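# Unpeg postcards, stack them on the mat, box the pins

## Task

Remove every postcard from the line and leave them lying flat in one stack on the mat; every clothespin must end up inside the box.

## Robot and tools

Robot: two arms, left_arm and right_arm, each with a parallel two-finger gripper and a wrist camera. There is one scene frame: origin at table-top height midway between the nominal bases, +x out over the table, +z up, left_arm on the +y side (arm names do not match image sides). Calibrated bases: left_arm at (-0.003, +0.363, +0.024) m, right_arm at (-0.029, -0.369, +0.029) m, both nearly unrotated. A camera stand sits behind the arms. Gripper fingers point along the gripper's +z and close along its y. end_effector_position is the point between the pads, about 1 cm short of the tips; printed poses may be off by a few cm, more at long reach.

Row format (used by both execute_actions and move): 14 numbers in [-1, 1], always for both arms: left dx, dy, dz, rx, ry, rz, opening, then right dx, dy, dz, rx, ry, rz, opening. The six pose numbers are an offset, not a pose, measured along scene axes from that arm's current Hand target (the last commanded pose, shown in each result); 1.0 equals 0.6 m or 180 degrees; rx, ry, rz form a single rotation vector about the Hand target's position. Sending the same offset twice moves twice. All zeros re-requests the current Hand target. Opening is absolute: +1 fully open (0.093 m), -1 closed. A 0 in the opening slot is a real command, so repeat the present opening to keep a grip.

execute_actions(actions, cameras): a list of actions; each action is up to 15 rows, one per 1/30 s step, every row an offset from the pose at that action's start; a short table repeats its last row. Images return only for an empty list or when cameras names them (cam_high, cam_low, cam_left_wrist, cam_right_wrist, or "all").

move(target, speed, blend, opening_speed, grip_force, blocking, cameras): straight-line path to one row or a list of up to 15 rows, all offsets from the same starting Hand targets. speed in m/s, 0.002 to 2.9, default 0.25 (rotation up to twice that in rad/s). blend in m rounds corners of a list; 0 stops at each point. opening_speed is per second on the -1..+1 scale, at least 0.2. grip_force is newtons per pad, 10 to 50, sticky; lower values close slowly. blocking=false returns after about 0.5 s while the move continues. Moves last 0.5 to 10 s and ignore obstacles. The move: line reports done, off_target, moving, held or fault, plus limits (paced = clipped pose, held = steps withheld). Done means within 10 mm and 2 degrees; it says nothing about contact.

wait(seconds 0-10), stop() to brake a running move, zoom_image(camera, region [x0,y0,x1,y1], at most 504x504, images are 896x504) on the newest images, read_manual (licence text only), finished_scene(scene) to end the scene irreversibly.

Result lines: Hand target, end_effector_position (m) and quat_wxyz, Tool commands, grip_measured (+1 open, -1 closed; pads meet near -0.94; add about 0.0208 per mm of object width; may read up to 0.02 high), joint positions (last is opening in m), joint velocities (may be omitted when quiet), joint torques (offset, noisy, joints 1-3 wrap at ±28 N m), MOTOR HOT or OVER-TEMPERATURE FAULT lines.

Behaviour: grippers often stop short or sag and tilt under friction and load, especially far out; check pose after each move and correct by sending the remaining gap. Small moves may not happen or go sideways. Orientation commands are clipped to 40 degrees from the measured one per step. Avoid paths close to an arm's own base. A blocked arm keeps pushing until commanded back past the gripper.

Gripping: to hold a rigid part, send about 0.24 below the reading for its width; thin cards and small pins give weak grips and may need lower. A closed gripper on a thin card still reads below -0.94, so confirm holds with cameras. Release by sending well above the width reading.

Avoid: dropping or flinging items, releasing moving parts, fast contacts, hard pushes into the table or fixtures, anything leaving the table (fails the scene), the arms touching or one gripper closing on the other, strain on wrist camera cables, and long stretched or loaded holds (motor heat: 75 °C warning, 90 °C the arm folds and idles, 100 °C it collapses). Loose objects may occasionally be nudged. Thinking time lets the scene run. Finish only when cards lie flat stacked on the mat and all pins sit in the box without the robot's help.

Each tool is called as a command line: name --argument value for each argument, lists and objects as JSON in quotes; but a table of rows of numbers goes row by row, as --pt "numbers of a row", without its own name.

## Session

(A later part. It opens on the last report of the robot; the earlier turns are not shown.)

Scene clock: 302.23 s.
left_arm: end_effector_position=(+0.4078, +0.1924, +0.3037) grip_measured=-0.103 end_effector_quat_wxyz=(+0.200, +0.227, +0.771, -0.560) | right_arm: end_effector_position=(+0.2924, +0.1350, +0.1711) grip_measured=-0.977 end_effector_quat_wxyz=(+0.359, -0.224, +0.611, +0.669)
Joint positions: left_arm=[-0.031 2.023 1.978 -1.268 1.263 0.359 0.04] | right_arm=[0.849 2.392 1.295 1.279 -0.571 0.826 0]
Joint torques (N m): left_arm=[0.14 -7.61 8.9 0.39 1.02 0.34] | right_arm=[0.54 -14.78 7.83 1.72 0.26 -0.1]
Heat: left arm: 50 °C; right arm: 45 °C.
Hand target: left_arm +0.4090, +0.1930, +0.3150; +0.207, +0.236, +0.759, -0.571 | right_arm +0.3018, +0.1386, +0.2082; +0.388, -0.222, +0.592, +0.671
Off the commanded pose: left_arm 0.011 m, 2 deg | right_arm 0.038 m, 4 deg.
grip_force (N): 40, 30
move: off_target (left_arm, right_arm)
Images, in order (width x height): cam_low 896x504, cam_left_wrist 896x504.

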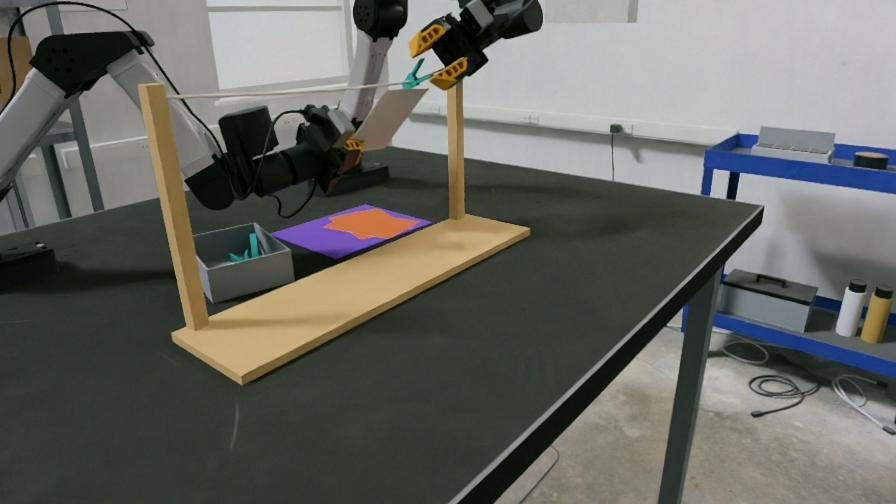

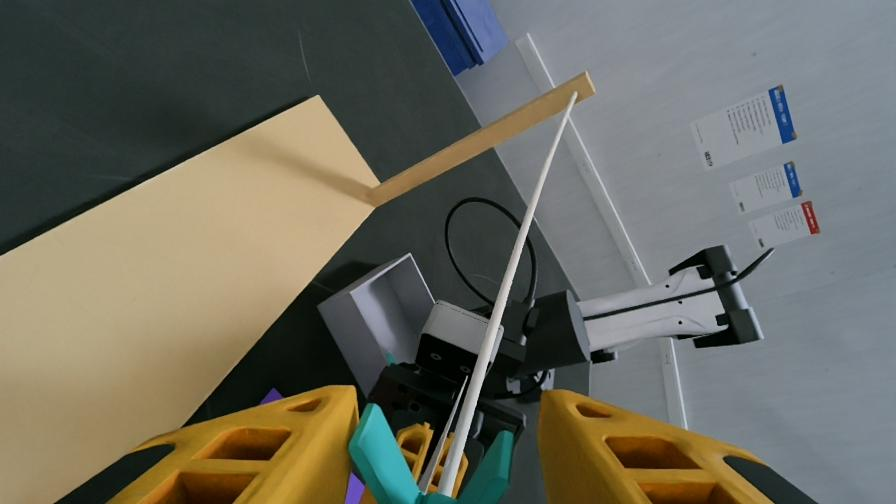

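move --target '[0,0,0,0,0,0,-0.5,0,0,0,0,0,0,-1]' --opening_speed 0.4 --cameras '["cam_left_wrist"]'

move --target '[0,0,0,0,0,0,-0.65,0,0,0,0,0,0,-1]' --opening_speed 0.4 --cameras '["cam_low","cam_left_wrist","cam_right_wrist"]'

zoom_image --camera "cam_low" --region '[340, 20, 500, 160]'

Scene clock: 303.90 s.
left_arm: end_effector_position=(+0.4072, +0.1922, +0.3043) grip_measured=-0.495 end_effector_quat_wxyz=(+0.199, +0.227, +0.770, -0.562) | right_arm: end_effector_position=(+0.2924, +0.1350, +0.1711) grip_measured=-0.977 end_effector_quat_wxyz=(+0.359, -0.224, +0.611, +0.669)
Joint positions: left_arm=[-0.031 2.023 1.978 -1.271 1.268 0.36 0.021] | right_arm=[0.849 2.392 1.295 1.279 -0.571 0.826 0]
Joint torques (N m): left_arm=[0.21 -7.47 9.09 0.37 0.97 0.33] | right_arm=[0.55 -14.78 7.82 1.73 0.25 -0.07]
Heat: left arm: 49 °C; right arm: 46 °C.
Hand target: left_arm +0.4090, +0.1930, +0.3150; +0.207, +0.236, +0.759, -0.571 | right_arm +0.3018, +0.1386, +0.2082; +0.388, -0.222, +0.592, +0.671
Off the commanded pose: left_arm 0.011 m, 2 deg | right_arm 0.038 m, 4 deg.
grip_force (N): 40, 30
move: off_target (left_arm, right_arm)
Images, in order (width x height): cam_left_wrist 896x504.

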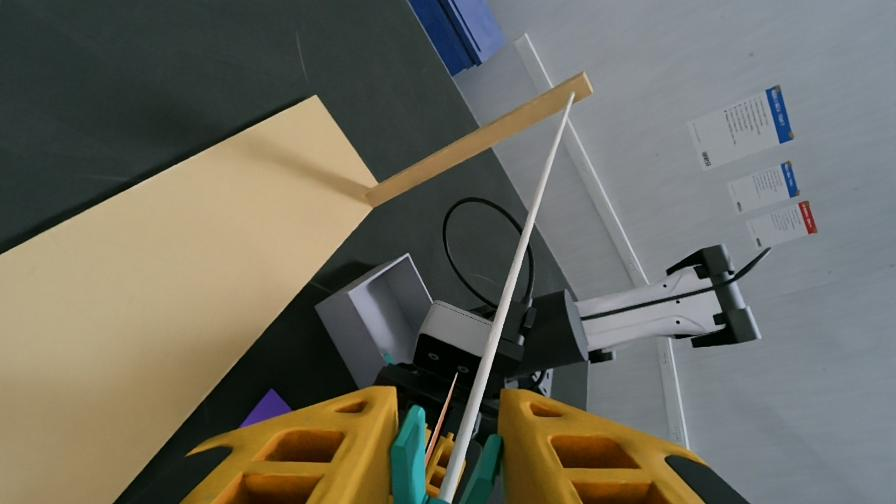

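Scene clock: 304.93 s.
left_arm: end_effector_position=(+0.4072, +0.1921, +0.3045) grip_measured=-0.645 end_effector_quat_wxyz=(+0.199, +0.227, +0.769, -0.563) | right_arm: end_effector_position=(+0.2924, +0.1350, +0.1711) grip_measured=-0.977 end_effector_quat_wxyz=(+0.359, -0.224, +0.611, +0.669)
Joint positions: left_arm=[-0.031 2.023 1.978 -1.271 1.269 0.36 0.014] | right_arm=[0.849 2.392 1.295 1.279 -0.571 0.826 0]
Joint torques (N m): left_arm=[0.18 -7.5 9.14 0.37 0.96 0.33] | right_arm=[0.59 -14.82 7.87 1.72 0.23 -0.07]
Heat: left arm: 49 °C; right arm: 46 °C.
Hand target: left_arm +0.4090, +0.1930, +0.3150; +0.207, +0.236, +0.759, -0.571 | right_arm +0.3018, +0.1386, +0.2082; +0.388, -0.222, +0.592, +0.671
Off the commanded pose: left_arm 0.011 m, 2 deg | right_arm 0.038 m, 4 deg.
grip_force (N): 40, 30
move: off_target (left_arm, right_arm)
Images, in order (width x height): cam_low 896x504, cam_left_wrist 896x504, cam_right_wrist 896x504.

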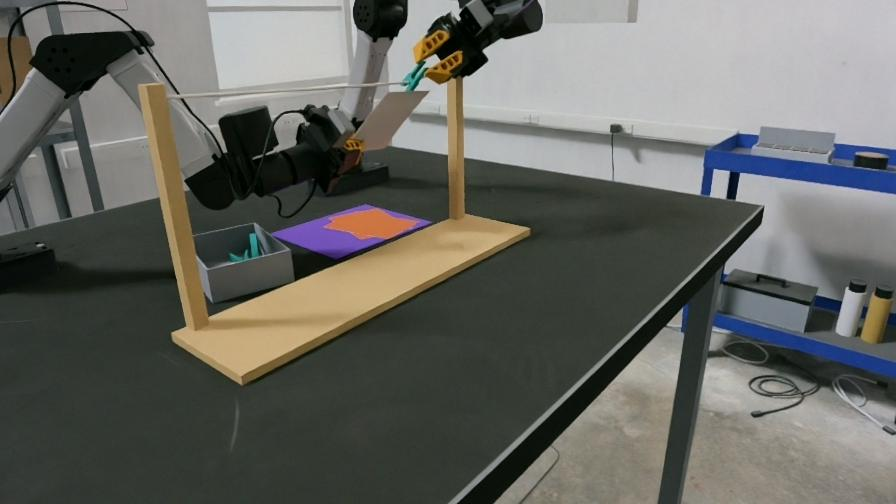

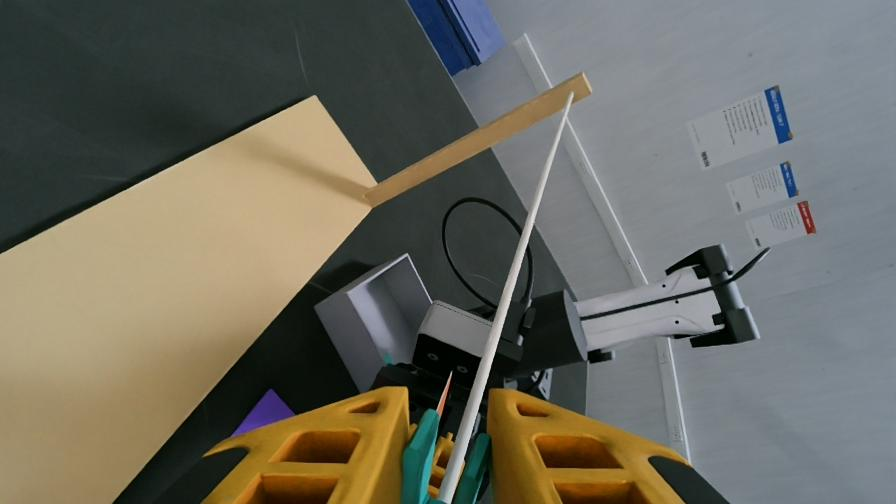

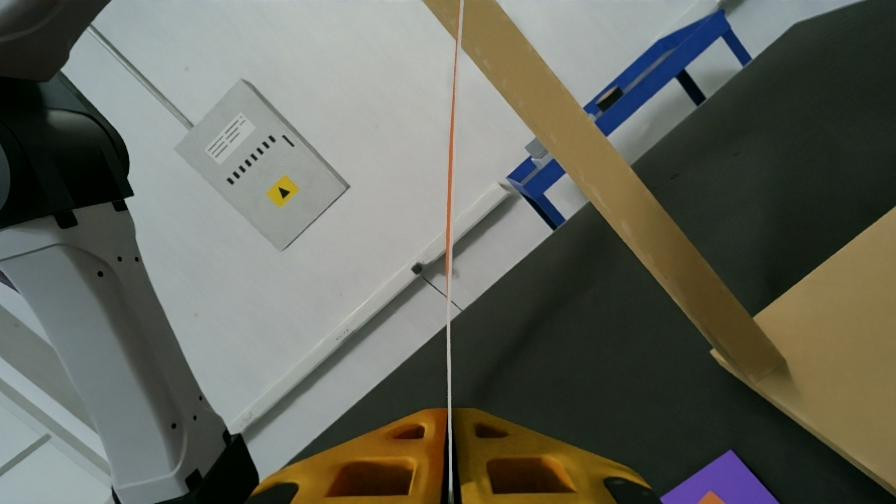

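Scaled by 3.150 from the camera's 896x504 image, which has a finer 1280x720 frame.

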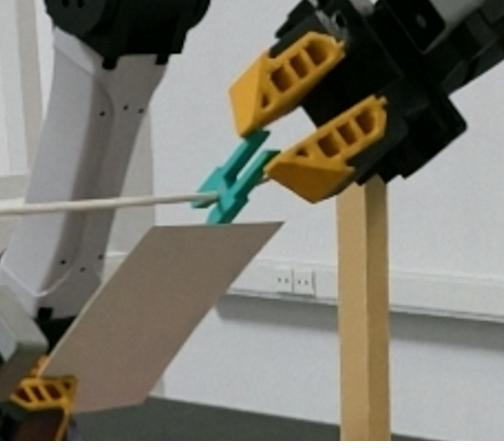

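move --target '[0,0,0,0,0,0,-0.65,-0.075,0,-0.08,0,0,0,-1]' --speed 0.1 --cameras '["cam_low","cam_left_wrist","cam_right_wrist"]'

Scene clock: 306.87 s.
left_arm: end_effector_position=(+0.4072, +0.1921, +0.3045) grip_measured=-0.645 end_effector_quat_wxyz=(+0.199, +0.227, +0.769, -0.563) | right_arm: end_effector_position=(+0.2528, +0.1425, +0.1407) grip_measured=-0.977 end_effector_quat_wxyz=(+0.350, -0.222, +0.622, +0.665)
Joint positions: left_arm=[-0.031 2.023 1.978 -1.271 1.269 0.36 0.014] | right_arm=[0.928 2.418 1.198 1.366 -0.494 0.814 0]
Joint torques (N m): left_arm=[0.17 -7.46 9.14 0.38 0.97 0.34] | right_arm=[0.21 -10.92 3.9 2.81 0.23 -0.17]
Heat: left arm: 49 °C; right arm: 46 °C.
Hand target: left_arm +0.4090, +0.1930, +0.3150; +0.207, +0.236, +0.759, -0.571 | right_arm +0.2568, +0.1386, +0.1602; +0.388, -0.222, +0.592, +0.671
Off the commanded pose: left_arm 0.011 m, 2 deg | right_arm 0.020 m, 6 deg.
grip_force (N): 40, 30
move: off_target (left_arm, right_arm)
Images, in order (width x height): cam_low 896x504, cam_left_wrist 896x504, cam_right_wrist 896x504.

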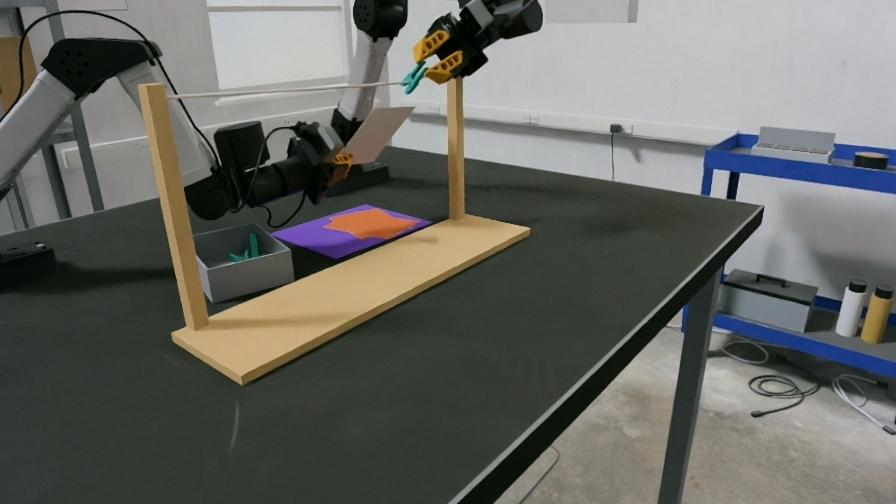

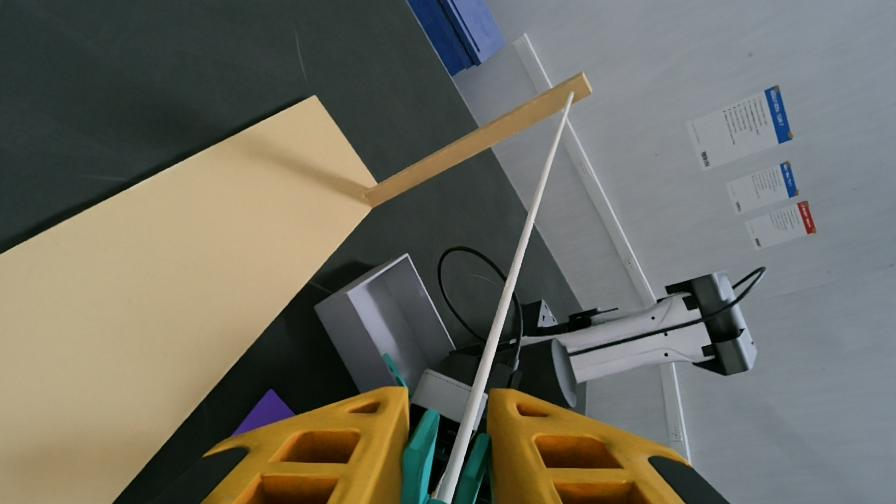

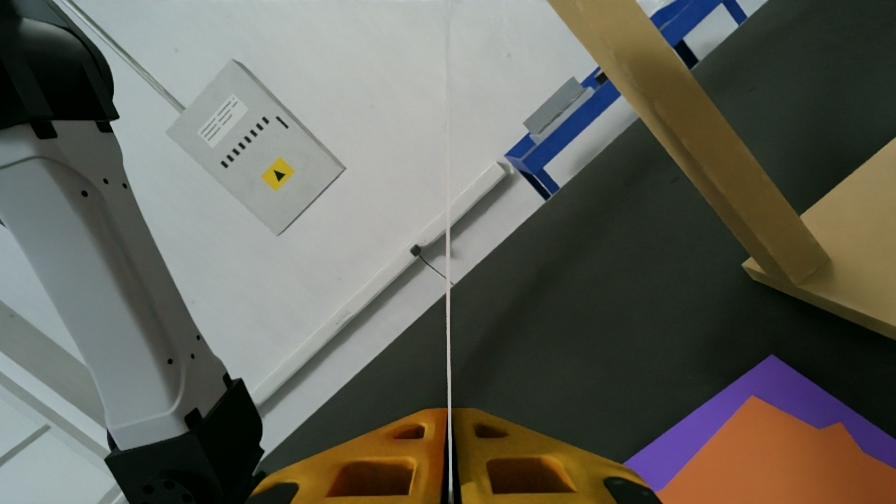

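move --target '[0.07,0,0.095,0,0,0,-0.65,-0.01,-0.03,0,0,0,0,-1]' --speed 0.1 --cameras '["cam_low","cam_left_wrist","cam_right_wrist"]'

Scene clock: 309.20 s.
left_arm: end_effector_position=(+0.4537, +0.1908, +0.3642) grip_measured=-0.645 end_effector_quat_wxyz=(+0.223, +0.214, +0.766, -0.563) | right_arm: end_effector_position=(+0.2463, +0.1265, +0.1235) grip_measured=-0.977 end_effector_quat_wxyz=(+0.345, -0.218, +0.633, +0.658)
Joint positions: left_arm=[-0.031 2.352 2.753 -1.533 1.272 0.194 0.014] | right_arm=[0.921 2.418 1.114 1.423 -0.494 0.814 0]
Joint torques (N m): left_arm=[0.13 -9.02 7.92 0.61 0.97 0.28] | right_arm=[-0.32 -13.38 3.33 2.81 0.11 -0.14]
Heat: left arm: 49 °C; right arm: 46 °C.
Hand target: left_arm +0.4510, +0.1930, +0.3720; +0.207, +0.236, +0.759, -0.571 | right_arm +0.2508, +0.1206, +0.1602; +0.388, -0.222, +0.592, +0.671
Off the commanded pose: left_arm 0.008 m, 3 deg | right_arm 0.037 m, 7 deg.
joint sent to its limit (left arm) — joint 4 (wrist pitch), lower limit. The joint targets are off in position and orientation.
grip_force (N): 40, 30
move: off_target (left_arm, right_arm)
Images, in order (width x height): cam_low 896x504, cam_left_wrist 896x504, cam_right_wrist 896x504.

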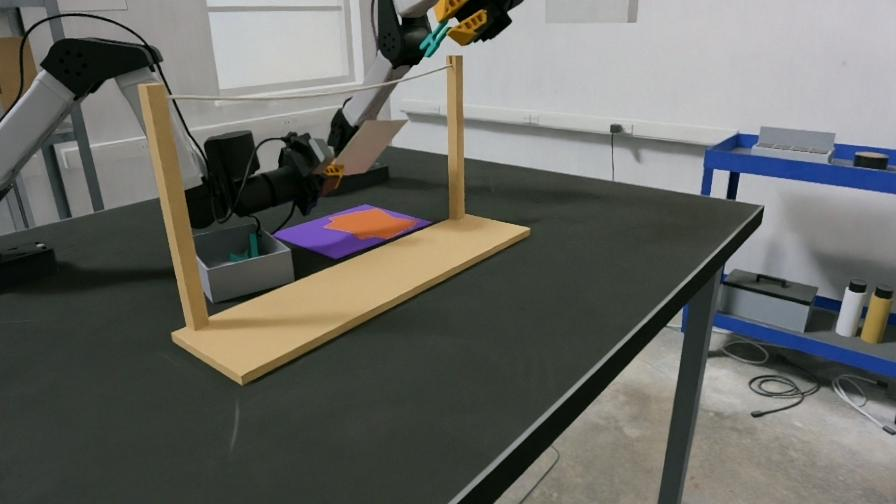

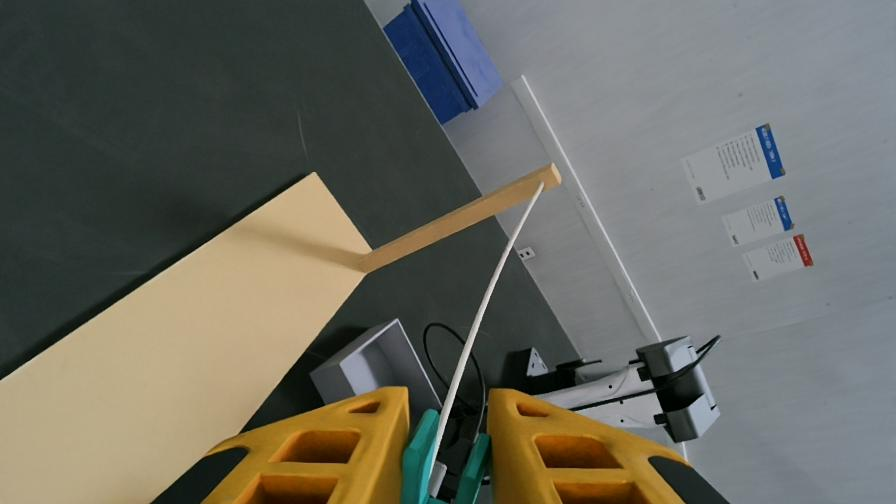

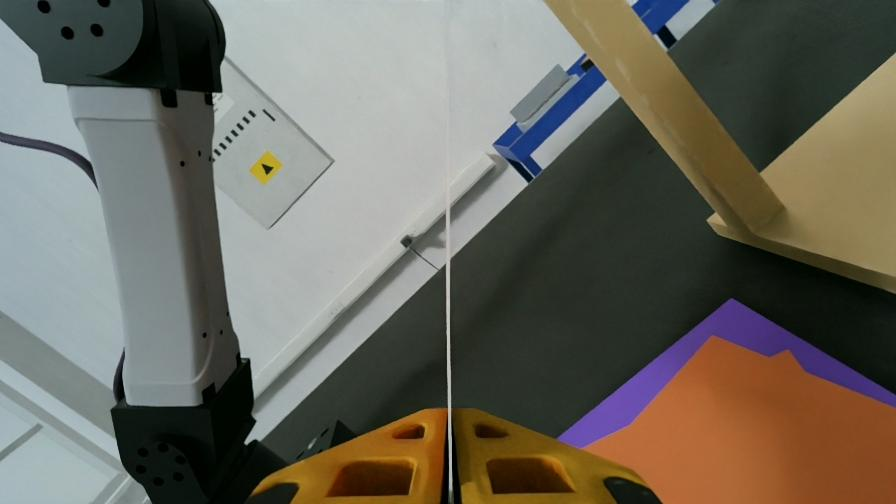

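move --target '[0,0,0.0,0,0,0,-0.65,-0.0147,-0.0677,-0.0337,-0.1399,0.297,0.0261,-1]' --speed 0.15 --cameras '["cam_low","cam_right_wrist"]'

Scene clock: 313.90 s.
left_arm: end_effector_position=(+0.4537, +0.1908, +0.3642) grip_measured=-0.645 end_effector_quat_wxyz=(+0.223, +0.214, +0.766, -0.563) | right_arm: end_effector_position=(+0.2361, +0.0750, +0.1053) grip_measured=-0.977 end_effector_quat_wxyz=(-0.005, +0.013, +0.833, +0.553)
Joint positions: left_arm=[-0.031 2.352 2.753 -1.533 1.272 0.194 0.014] | right_arm=[0.829 2.045 1.065 0.463 -0.664 1.258 0]
Joint torques (N m): left_arm=[0.18 -9.02 7.86 0.62 0.97 0.3] | right_arm=[-0.32 -12.79 8.53 1.68 -0.4 0.1]
Heat: left arm: 48 °C; right arm: 47 °C.
Hand target: left_arm +0.4510, +0.1930, +0.3720; +0.207, +0.236, +0.759, -0.571 | right_arm +0.2420, +0.0799, +0.1400; +0.000, +0.002, +0.820, +0.573
Off the commanded pose: left_arm 0.008 m, 3 deg | right_arm 0.036 m, 3 deg.
joint sent to its limit (left arm) — joint 4 (wrist pitch), lower limit. The joint targets are off in position and orientation.
grip_force (N): 40, 30
move: off_target (left_arm, right_arm)
Images, in order (width x height): cam_low 896x504, cam_right_wrist 896x504.

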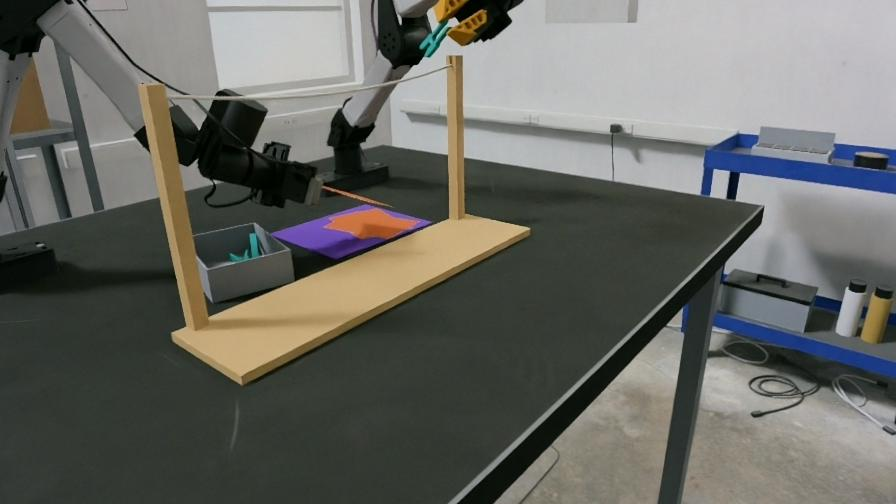

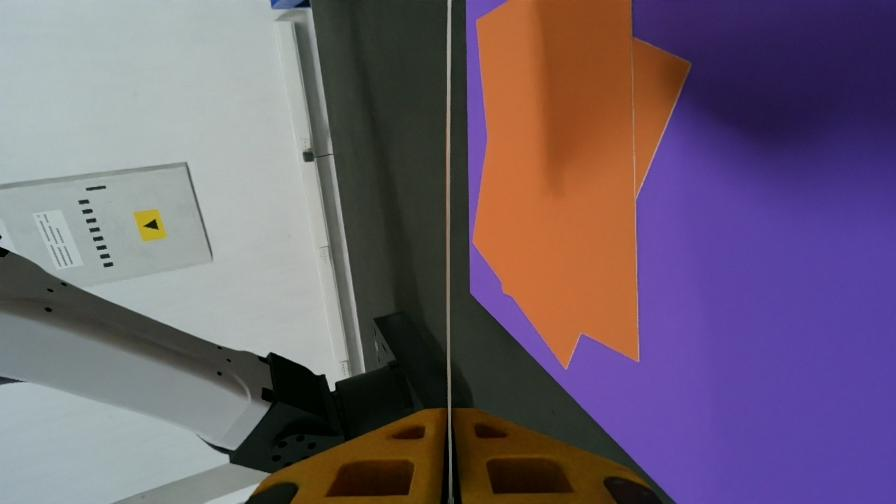

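move --target '[0,0,0.0,0,0,0,-0.65,0.01,0.068,-0.11,0,0,0,-1]' --speed 0.12 --cameras '["cam_low","cam_right_wrist"]'

Scene clock: 315.57 s.
left_arm: end_effector_position=(+0.4537, +0.1908, +0.3642) grip_measured=-0.645 end_effector_quat_wxyz=(+0.223, +0.214, +0.766, -0.563) | right_arm: end_effector_position=(+0.2324, +0.1065, +0.0498) grip_measured=-0.977 end_effector_quat_wxyz=(-0.032, +0.012, +0.840, +0.541)
Joint positions: left_arm=[-0.031 2.352 2.753 -1.533 1.272 0.194 0.014] | right_arm=[0.875 2.261 1.178 0.533 -0.661 1.285 0]
Joint torques (N m): left_arm=[0.16 -8.99 7.84 0.63 0.97 0.29] | right_arm=[0.49 -9.98 7.83 2.63 0.07 0.11]
Heat: left arm: 48 °C; right arm: 47 °C.
Hand target: left_arm +0.4510, +0.1930, +0.3720; +0.207, +0.236, +0.759, -0.571 | right_arm +0.2480, +0.1207, +0.0740; +0.000, +0.002, +0.820, +0.573
Off the commanded pose: left_arm 0.008 m, 3 deg | right_arm 0.032 m, 6 deg.
joint sent to its limit (left arm) — joint 4 (wrist pitch), lower limit. The joint targets are off in position and orientation.
grip_force (N): 40, 30
move: off_target (left_arm, right_arm)
Images, in order (width x height): cam_low 896x504, cam_right_wrist 896x504.

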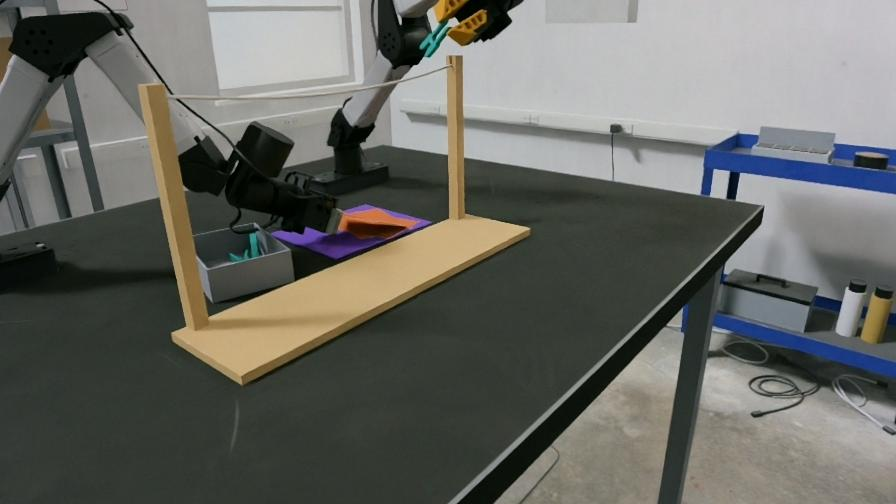

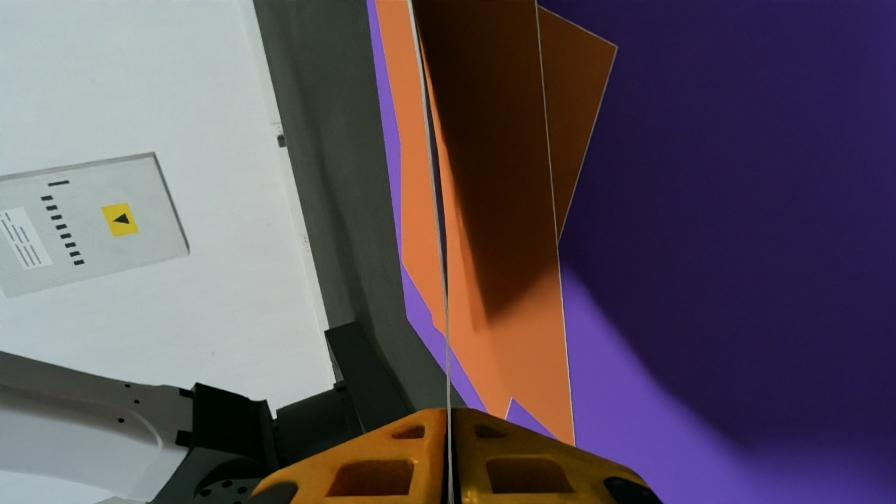

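move --target '[0,0,0.0,0,0,0,-0.65,0.0,0.02,-0.022,0,0,0,-1]' --speed 0.1 --cameras '["cam_right_wrist"]'

Scene clock: 316.70 s.
left_arm: end_effector_position=(+0.4537, +0.1908, +0.3642) grip_measured=-0.645 end_effector_quat_wxyz=(+0.223, +0.214, +0.766, -0.563) | right_arm: end_effector_position=(+0.2403, +0.1177, +0.0420) grip_measured=-0.977 end_effector_quat_wxyz=(-0.024, +0.011, +0.835, +0.549)
Joint positions: left_arm=[-0.031 2.352 2.753 -1.533 1.272 0.194 0.014] | right_arm=[0.879 2.323 1.229 0.573 -0.65 1.294 0]
Joint torques (N m): left_arm=[0.16 -8.99 7.87 0.64 0.97 0.3] | right_arm=[0.62 -10.21 7.53 2.47 0.12 0.11]
Heat: left arm: 48 °C; right arm: 47 °C.
Hand target: left_arm +0.4510, +0.1930, +0.3720; +0.207, +0.236, +0.759, -0.571 | right_arm +0.2480, +0.1327, +0.0608; +0.000, +0.002, +0.820, +0.573
Off the commanded pose: left_arm 0.008 m, 3 deg | right_arm 0.025 m, 4 deg.
joint sent to its limit (left arm) — joint 4 (wrist pitch), lower limit. The joint targets are off in position and orientation.
grip_force (N): 40, 30
move: off_target (left_arm, right_arm)
Images, in order (width x height): cam_right_wrist 896x504.

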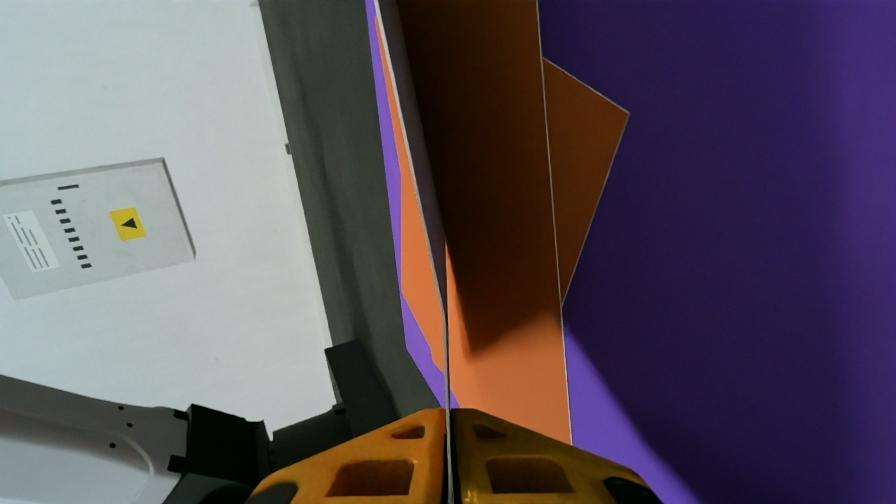

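move --target '[0,0,0.0,0,0,0,-0.65,0,0,0.013,0,0,0,-0.45]' --speed 0.05 --opening_speed 0.8

move --target '[0,0,0.0,0,0,0,-0.65,0,0.025,-0.018,-0.222,0,0,-0.45]' --speed 0.15 --cameras '["cam_low","cam_right_wrist"]'

Scene clock: 318.07 s.
left_arm: end_effector_position=(+0.4537, +0.1908, +0.3642) grip_measured=-0.645 end_effector_quat_wxyz=(+0.223, +0.214, +0.766, -0.563) | right_arm: end_effector_position=(+0.2412, +0.1175, +0.0409) grip_measured=-0.452 end_effector_quat_wxyz=(-0.023, +0.014, +0.836, +0.548)
Joint positions: left_arm=[-0.031 2.352 2.753 -1.533 1.272 0.194 0.014] | right_arm=[0.879 2.324 1.229 0.573 -0.644 1.296 0.024]
Joint torques (N m): left_arm=[0.16 -9.02 7.86 0.63 0.98 0.29] | right_arm=[0.68 -11.99 7.57 2.26 0.07 0.1]
Heat: left arm: 48 °C; right arm: 47 °C.
Hand target: left_arm +0.4510, +0.1930, +0.3720; +0.207, +0.236, +0.759, -0.571 | right_arm +0.2480, +0.1327, +0.0686; +0.000, +0.002, +0.820, +0.573
Off the commanded pose: left_arm 0.008 m, 3 deg | right_arm 0.032 m, 5 deg.
joint sent to its limit (left arm) — joint 4 (wrist pitch), lower limit. The joint targets are off in position and orientation.
grip_force (N): 40, 30
move: off_target (left_arm, right_arm)

Scene clock: 321.53 s.
left_arm: end_effector_position=(+0.4537, +0.1908, +0.3642) grip_measured=-0.645 end_effector_quat_wxyz=(+0.223, +0.214, +0.766, -0.563) | right_arm: end_effector_position=(+0.2422, +0.1433, +0.0431) grip_measured=-0.452 end_effector_quat_wxyz=(-0.014, +0.011, +0.967, +0.253)
Joint positions: left_arm=[-0.031 2.352 2.753 -1.533 1.272 0.194 0.014] | right_arm=[1 2.494 2.076 -0.72 -0.285 1.089 0.024]
Joint torques (N m): left_arm=[0.09 -9.01 7.87 0.64 0.97 0.29] | right_arm=[0.61 -12.62 9.37 1.01 0.11 -0.14]
Heat: left arm: 47 °C; right arm: 47 °C.
Hand target: left_arm +0.4510, +0.1930, +0.3720; +0.207, +0.236, +0.759, -0.571 | right_arm +0.2480, +0.1477, +0.0578; +0.001, +0.002, +0.966, +0.258
Off the commanded pose: left_arm 0.008 m, 3 deg | right_arm 0.016 m, 2 deg.
joint sent to its limit (left arm) — joint 4 (wrist pitch), lower limit. The joint targets are off in position and orientation.
grip_force (N): 40, 30
move: off_target (left_arm, right_arm)
Images, in order (width x height): cam_low 896x504, cam_right_wrist 896x504.

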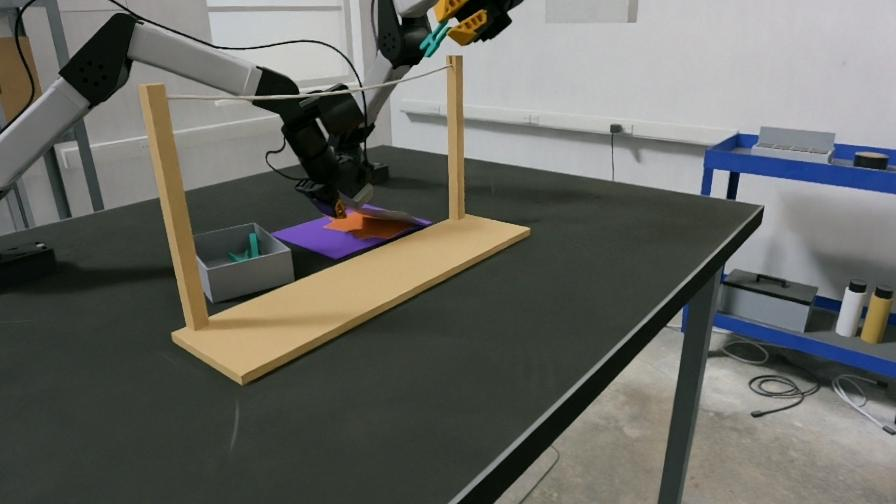

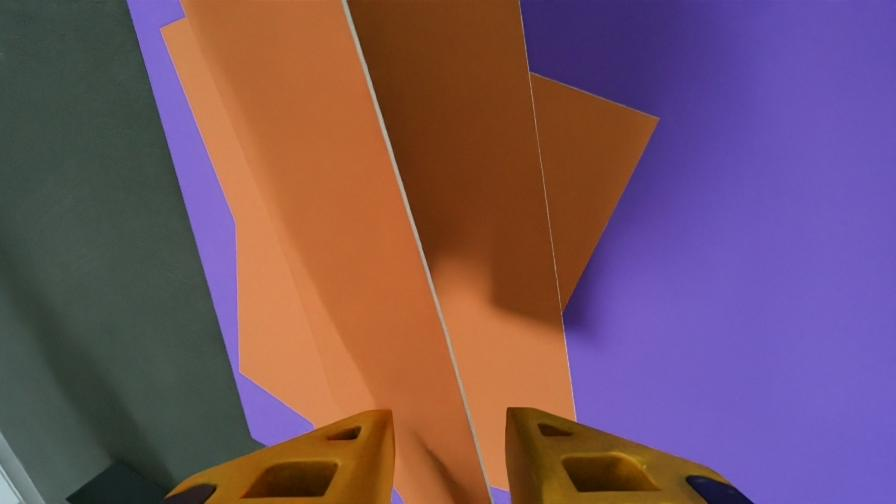

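move --pt "0 0 0.0 0 0 0 -0.65 0 0 -0.018 0 0 0 -0.45" --pt "0 0 0.0 0 0 0 -0.65 0 -0.115 -0.018 0 0 0 -0.45" --pt "0 0 0.0 0 0 0 -0.65 -0.05 -0.165 0.13 0 0 0 -0.45" --speed '[0.08,0.2,0.2]' --blend '[0,0.01,0]' --cameras '["cam_high","cam_low","cam_right_wrist"]'

Scene clock: 324.23 s.
left_arm: end_effector_position=(+0.4537, +0.1908, +0.3642) grip_measured=-0.645 end_effector_quat_wxyz=(+0.223, +0.214, +0.766, -0.563) | right_arm: end_effector_position=(+0.2250, +0.0500, +0.1228) grip_measured=-0.450 end_effector_quat_wxyz=(-0.001, +0.015, +0.967, +0.255)
Joint positions: left_arm=[-0.031 2.352 2.753 -1.533 1.272 0.194 0.014] | right_arm=[0.924 2.046 1.645 -0.741 -0.296 1.021 0.024]
Joint torques (N m): left_arm=[0.18 -9.01 7.86 0.63 0.98 0.29] | right_arm=[0.66 -12.11 5.61 1.02 -0.1 -0.1]
Heat: left arm: 47 °C; right arm: 48 °C.
Hand target: left_arm +0.4510, +0.1930, +0.3720; +0.207, +0.236, +0.759, -0.571 | right_arm +0.2180, +0.0487, +0.1358; +0.001, +0.002, +0.966, +0.258
Off the commanded pose: left_arm 0.008 m, 3 deg | right_arm 0.015 m, 2 deg.
joint sent to its limit (left arm) — joint 4 (wrist pitch), lower limit. The joint targets are off in position and orientation.
grip_force (N): 40, 30
move: off_target (left_arm, right_arm)
Images, in order (width x height): cam_high 896x504, cam_low 896x504, cam_right_wrist 896x504.

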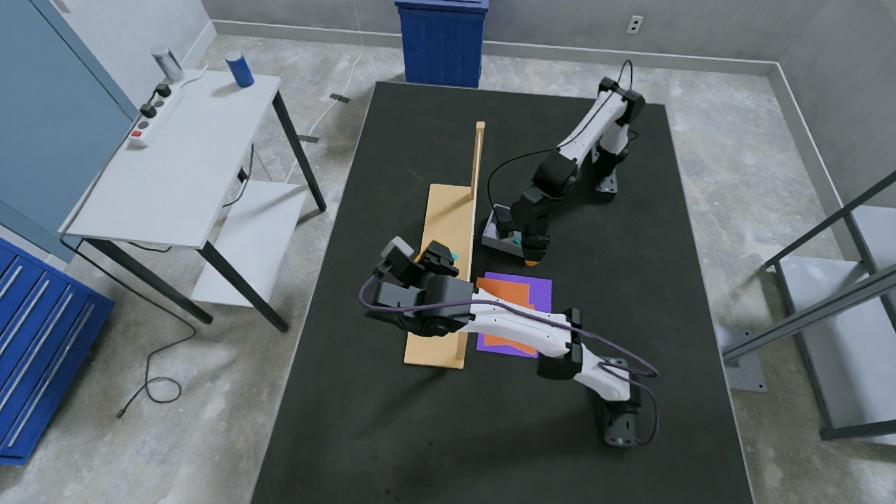

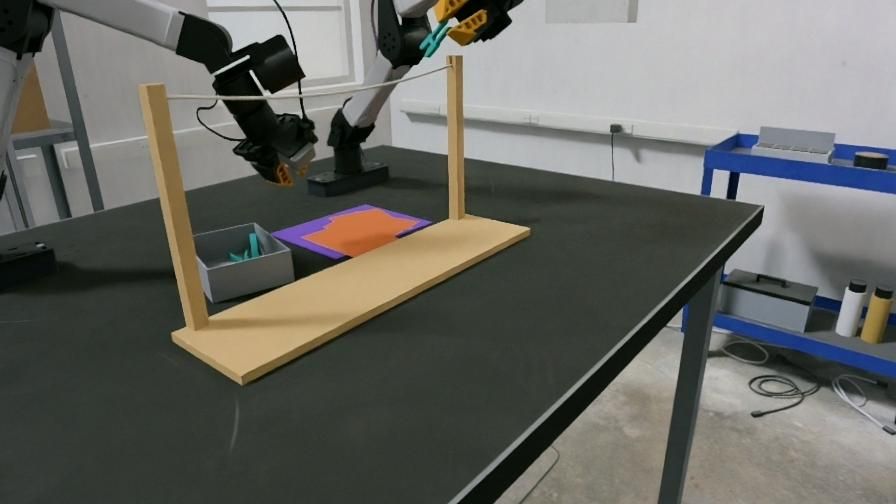

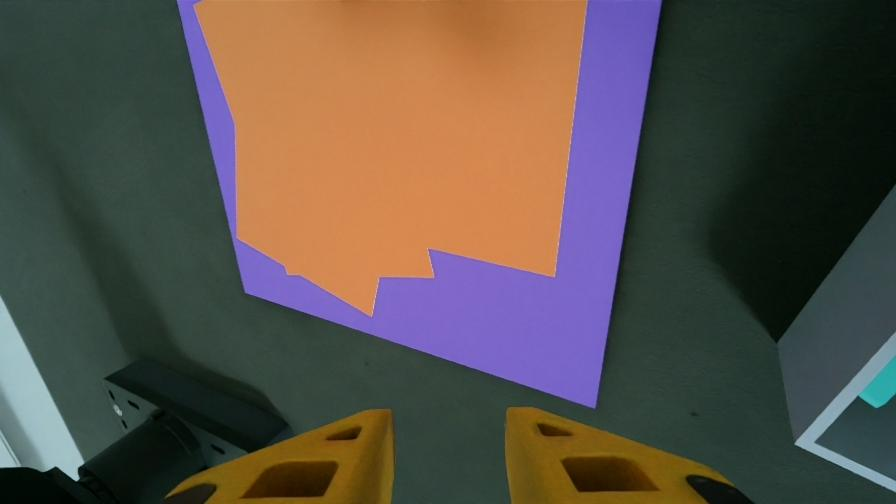

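zoom_image --camera "cam_low" --region '[260, 180, 460, 290]'

zoom_image --camera "cam_high" --region '[440, 240, 580, 380]'

Scaled by 2.520 from the camera's 896x504 image, which has a finer 1280x720 frame.

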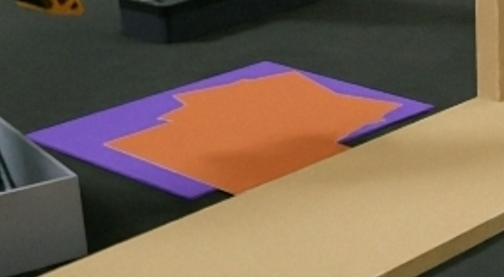

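Scaled by 3.600 from the camera's 896x504 image, which has a finer 1280x720 frame.

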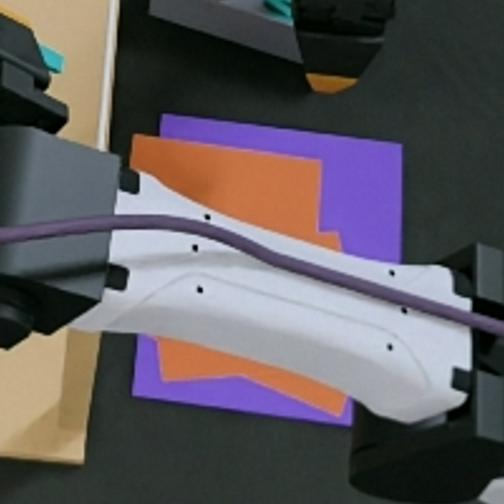

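move --pt "0 0 0.05 0 0 0 -0.65 -0.147 -0.4645 0.207 0 0 0 -0.45" --pt "-0.11 -0.222 0.068 0 0 0 -0.65 -0.147 -0.4645 0.207 0 0 0 -0.45" --speed 0.22 --blend 0.03 --cameras '["all"]'

Scene clock: 329.23 s.
left_arm: end_effector_position=(+0.3909, +0.0562, +0.3845) grip_measured=-0.645 end_effector_quat_wxyz=(+0.131, +0.243, +0.783, -0.558) | right_arm: end_effector_position=(+0.1311, -0.2340, +0.2451) grip_measured=-0.450 end_effector_quat_wxyz=(-0.010, +0.016, +0.971, +0.239)
Joint positions: left_arm=[-0.36 2.325 2.828 -1.421 1.124 -0.172 0.014] | right_arm=[0.335 1.184 1.267 -1.494 -0.459 0.406 0.024]
Joint torques (N m): left_arm=[0.02 -14.11 4.79 1.7 0.33 -0.05] | right_arm=[-0.29 -2.56 8.42 0.59 -0.5 -0.14]
Heat: left arm: 47 °C; right arm: 47 °C.
Hand target: left_arm +0.3850, +0.0598, +0.4128; +0.207, +0.236, +0.759, -0.571 | right_arm +0.1298, -0.2300, +0.2600; +0.001, +0.002, +0.966, +0.258
Off the commanded pose: left_arm 0.029 m, 9 deg | right_arm 0.015 m, 3 deg.
elbow stopped short (left arm): the move would have taken joint 3 (elbow) straighter than the controller allows.
grip_force (N): 40, 30
move: off_target (left_arm, right_arm)

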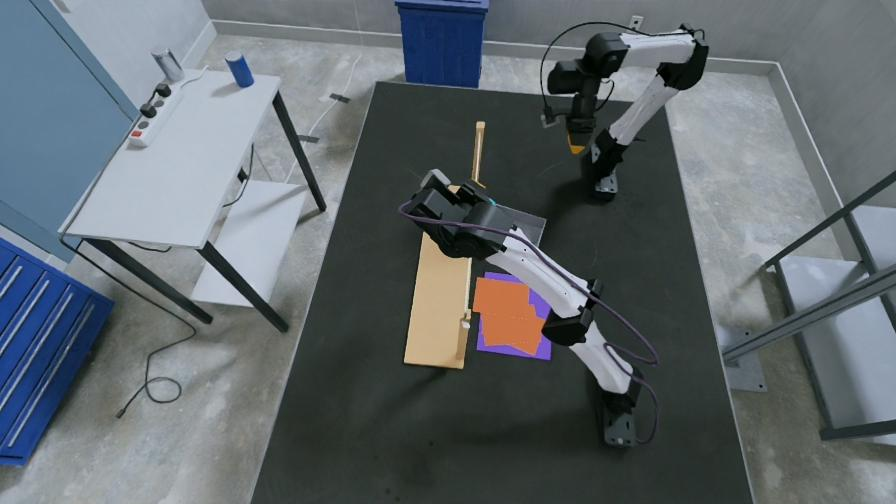

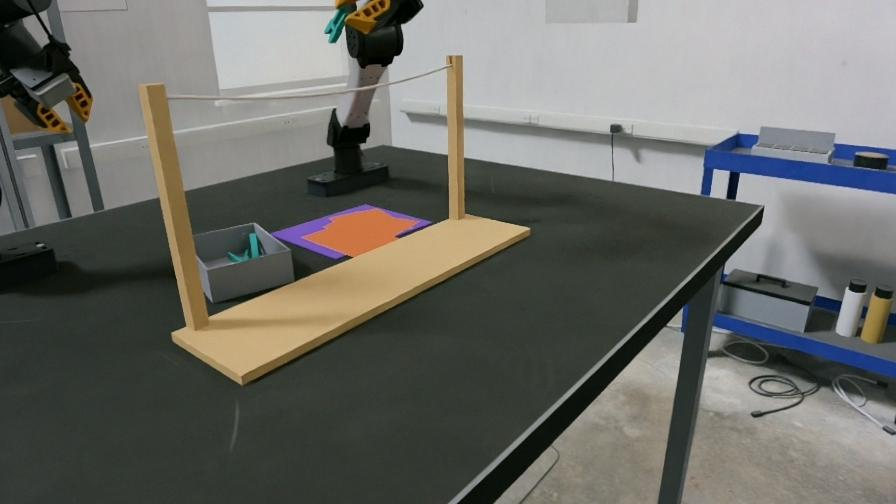

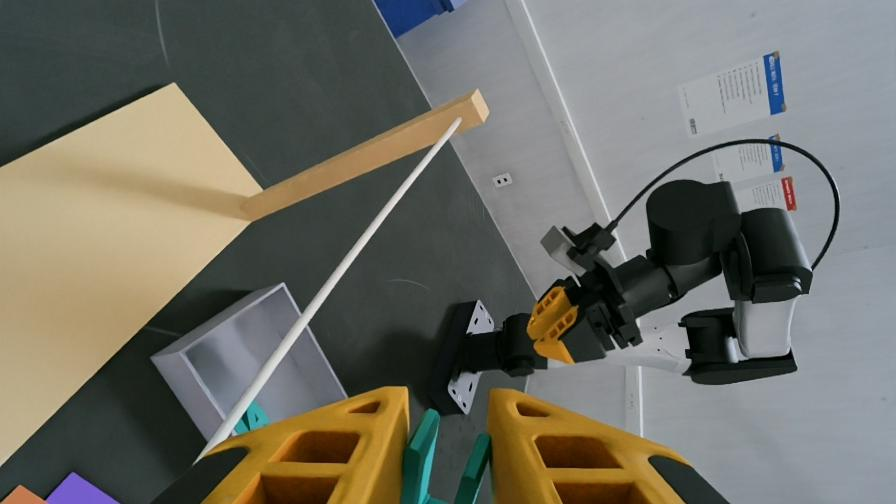

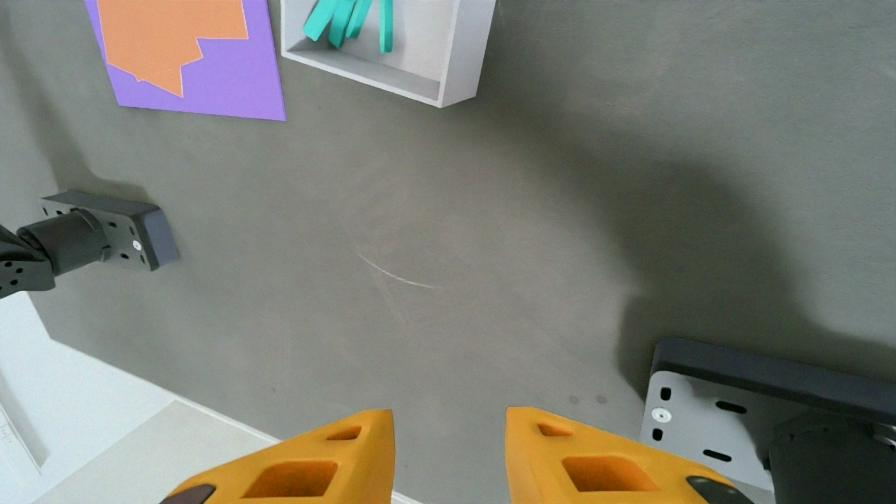

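move --target '[-0.2,-0.183,-0.038,0.1255,-0.2496,0.0411,-0.65,0,0,0,0,0,0,-0.45]' --speed 0.2 --cameras '["cam_low","cam_left_wrist"]'

Scene clock: 332.83 s.
left_arm: end_effector_position=(+0.2656, -0.0509, +0.3617) grip_measured=-0.645 end_effector_quat_wxyz=(+0.423, +0.426, +0.758, -0.255) | right_arm: end_effector_position=(+0.1311, -0.2340, +0.2451) grip_measured=-0.450 end_effector_quat_wxyz=(-0.010, +0.016, +0.971, +0.239)
Joint positions: left_arm=[-0.978 1.679 1.785 -0.645 0.071 0.012 0.014] | right_arm=[0.335 1.184 1.267 -1.494 -0.459 0.406 0.024]
Joint torques (N m): left_arm=[-0.49 -10 5.41 2.6 -0.13 0.27] | right_arm=[-0.29 -2.5 8.42 0.6 -0.52 -0.14]
Heat: left arm: 47 °C; right arm: 46 °C.
Hand target: left_arm +0.2650, -0.0500, +0.3900; +0.465, +0.422, +0.731, -0.268 | right_arm +0.1298, -0.2300, +0.2600; +0.001, +0.002, +0.966, +0.258
Off the commanded pose: left_arm 0.028 m, 6 deg | right_arm 0.015 m, 3 deg.
grip_force (N): 40, 30
move: off_target (left_arm, right_arm)
Images, in order (width x height): cam_low 896x504, cam_left_wrist 896x504.

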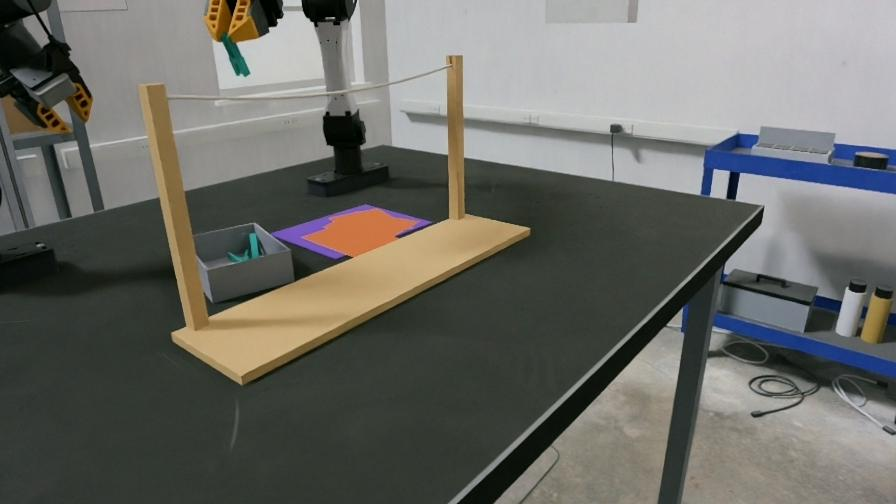

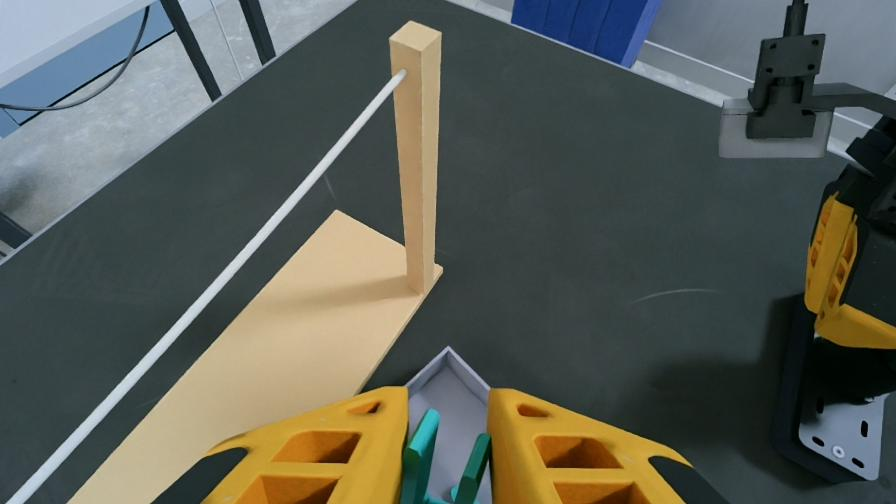

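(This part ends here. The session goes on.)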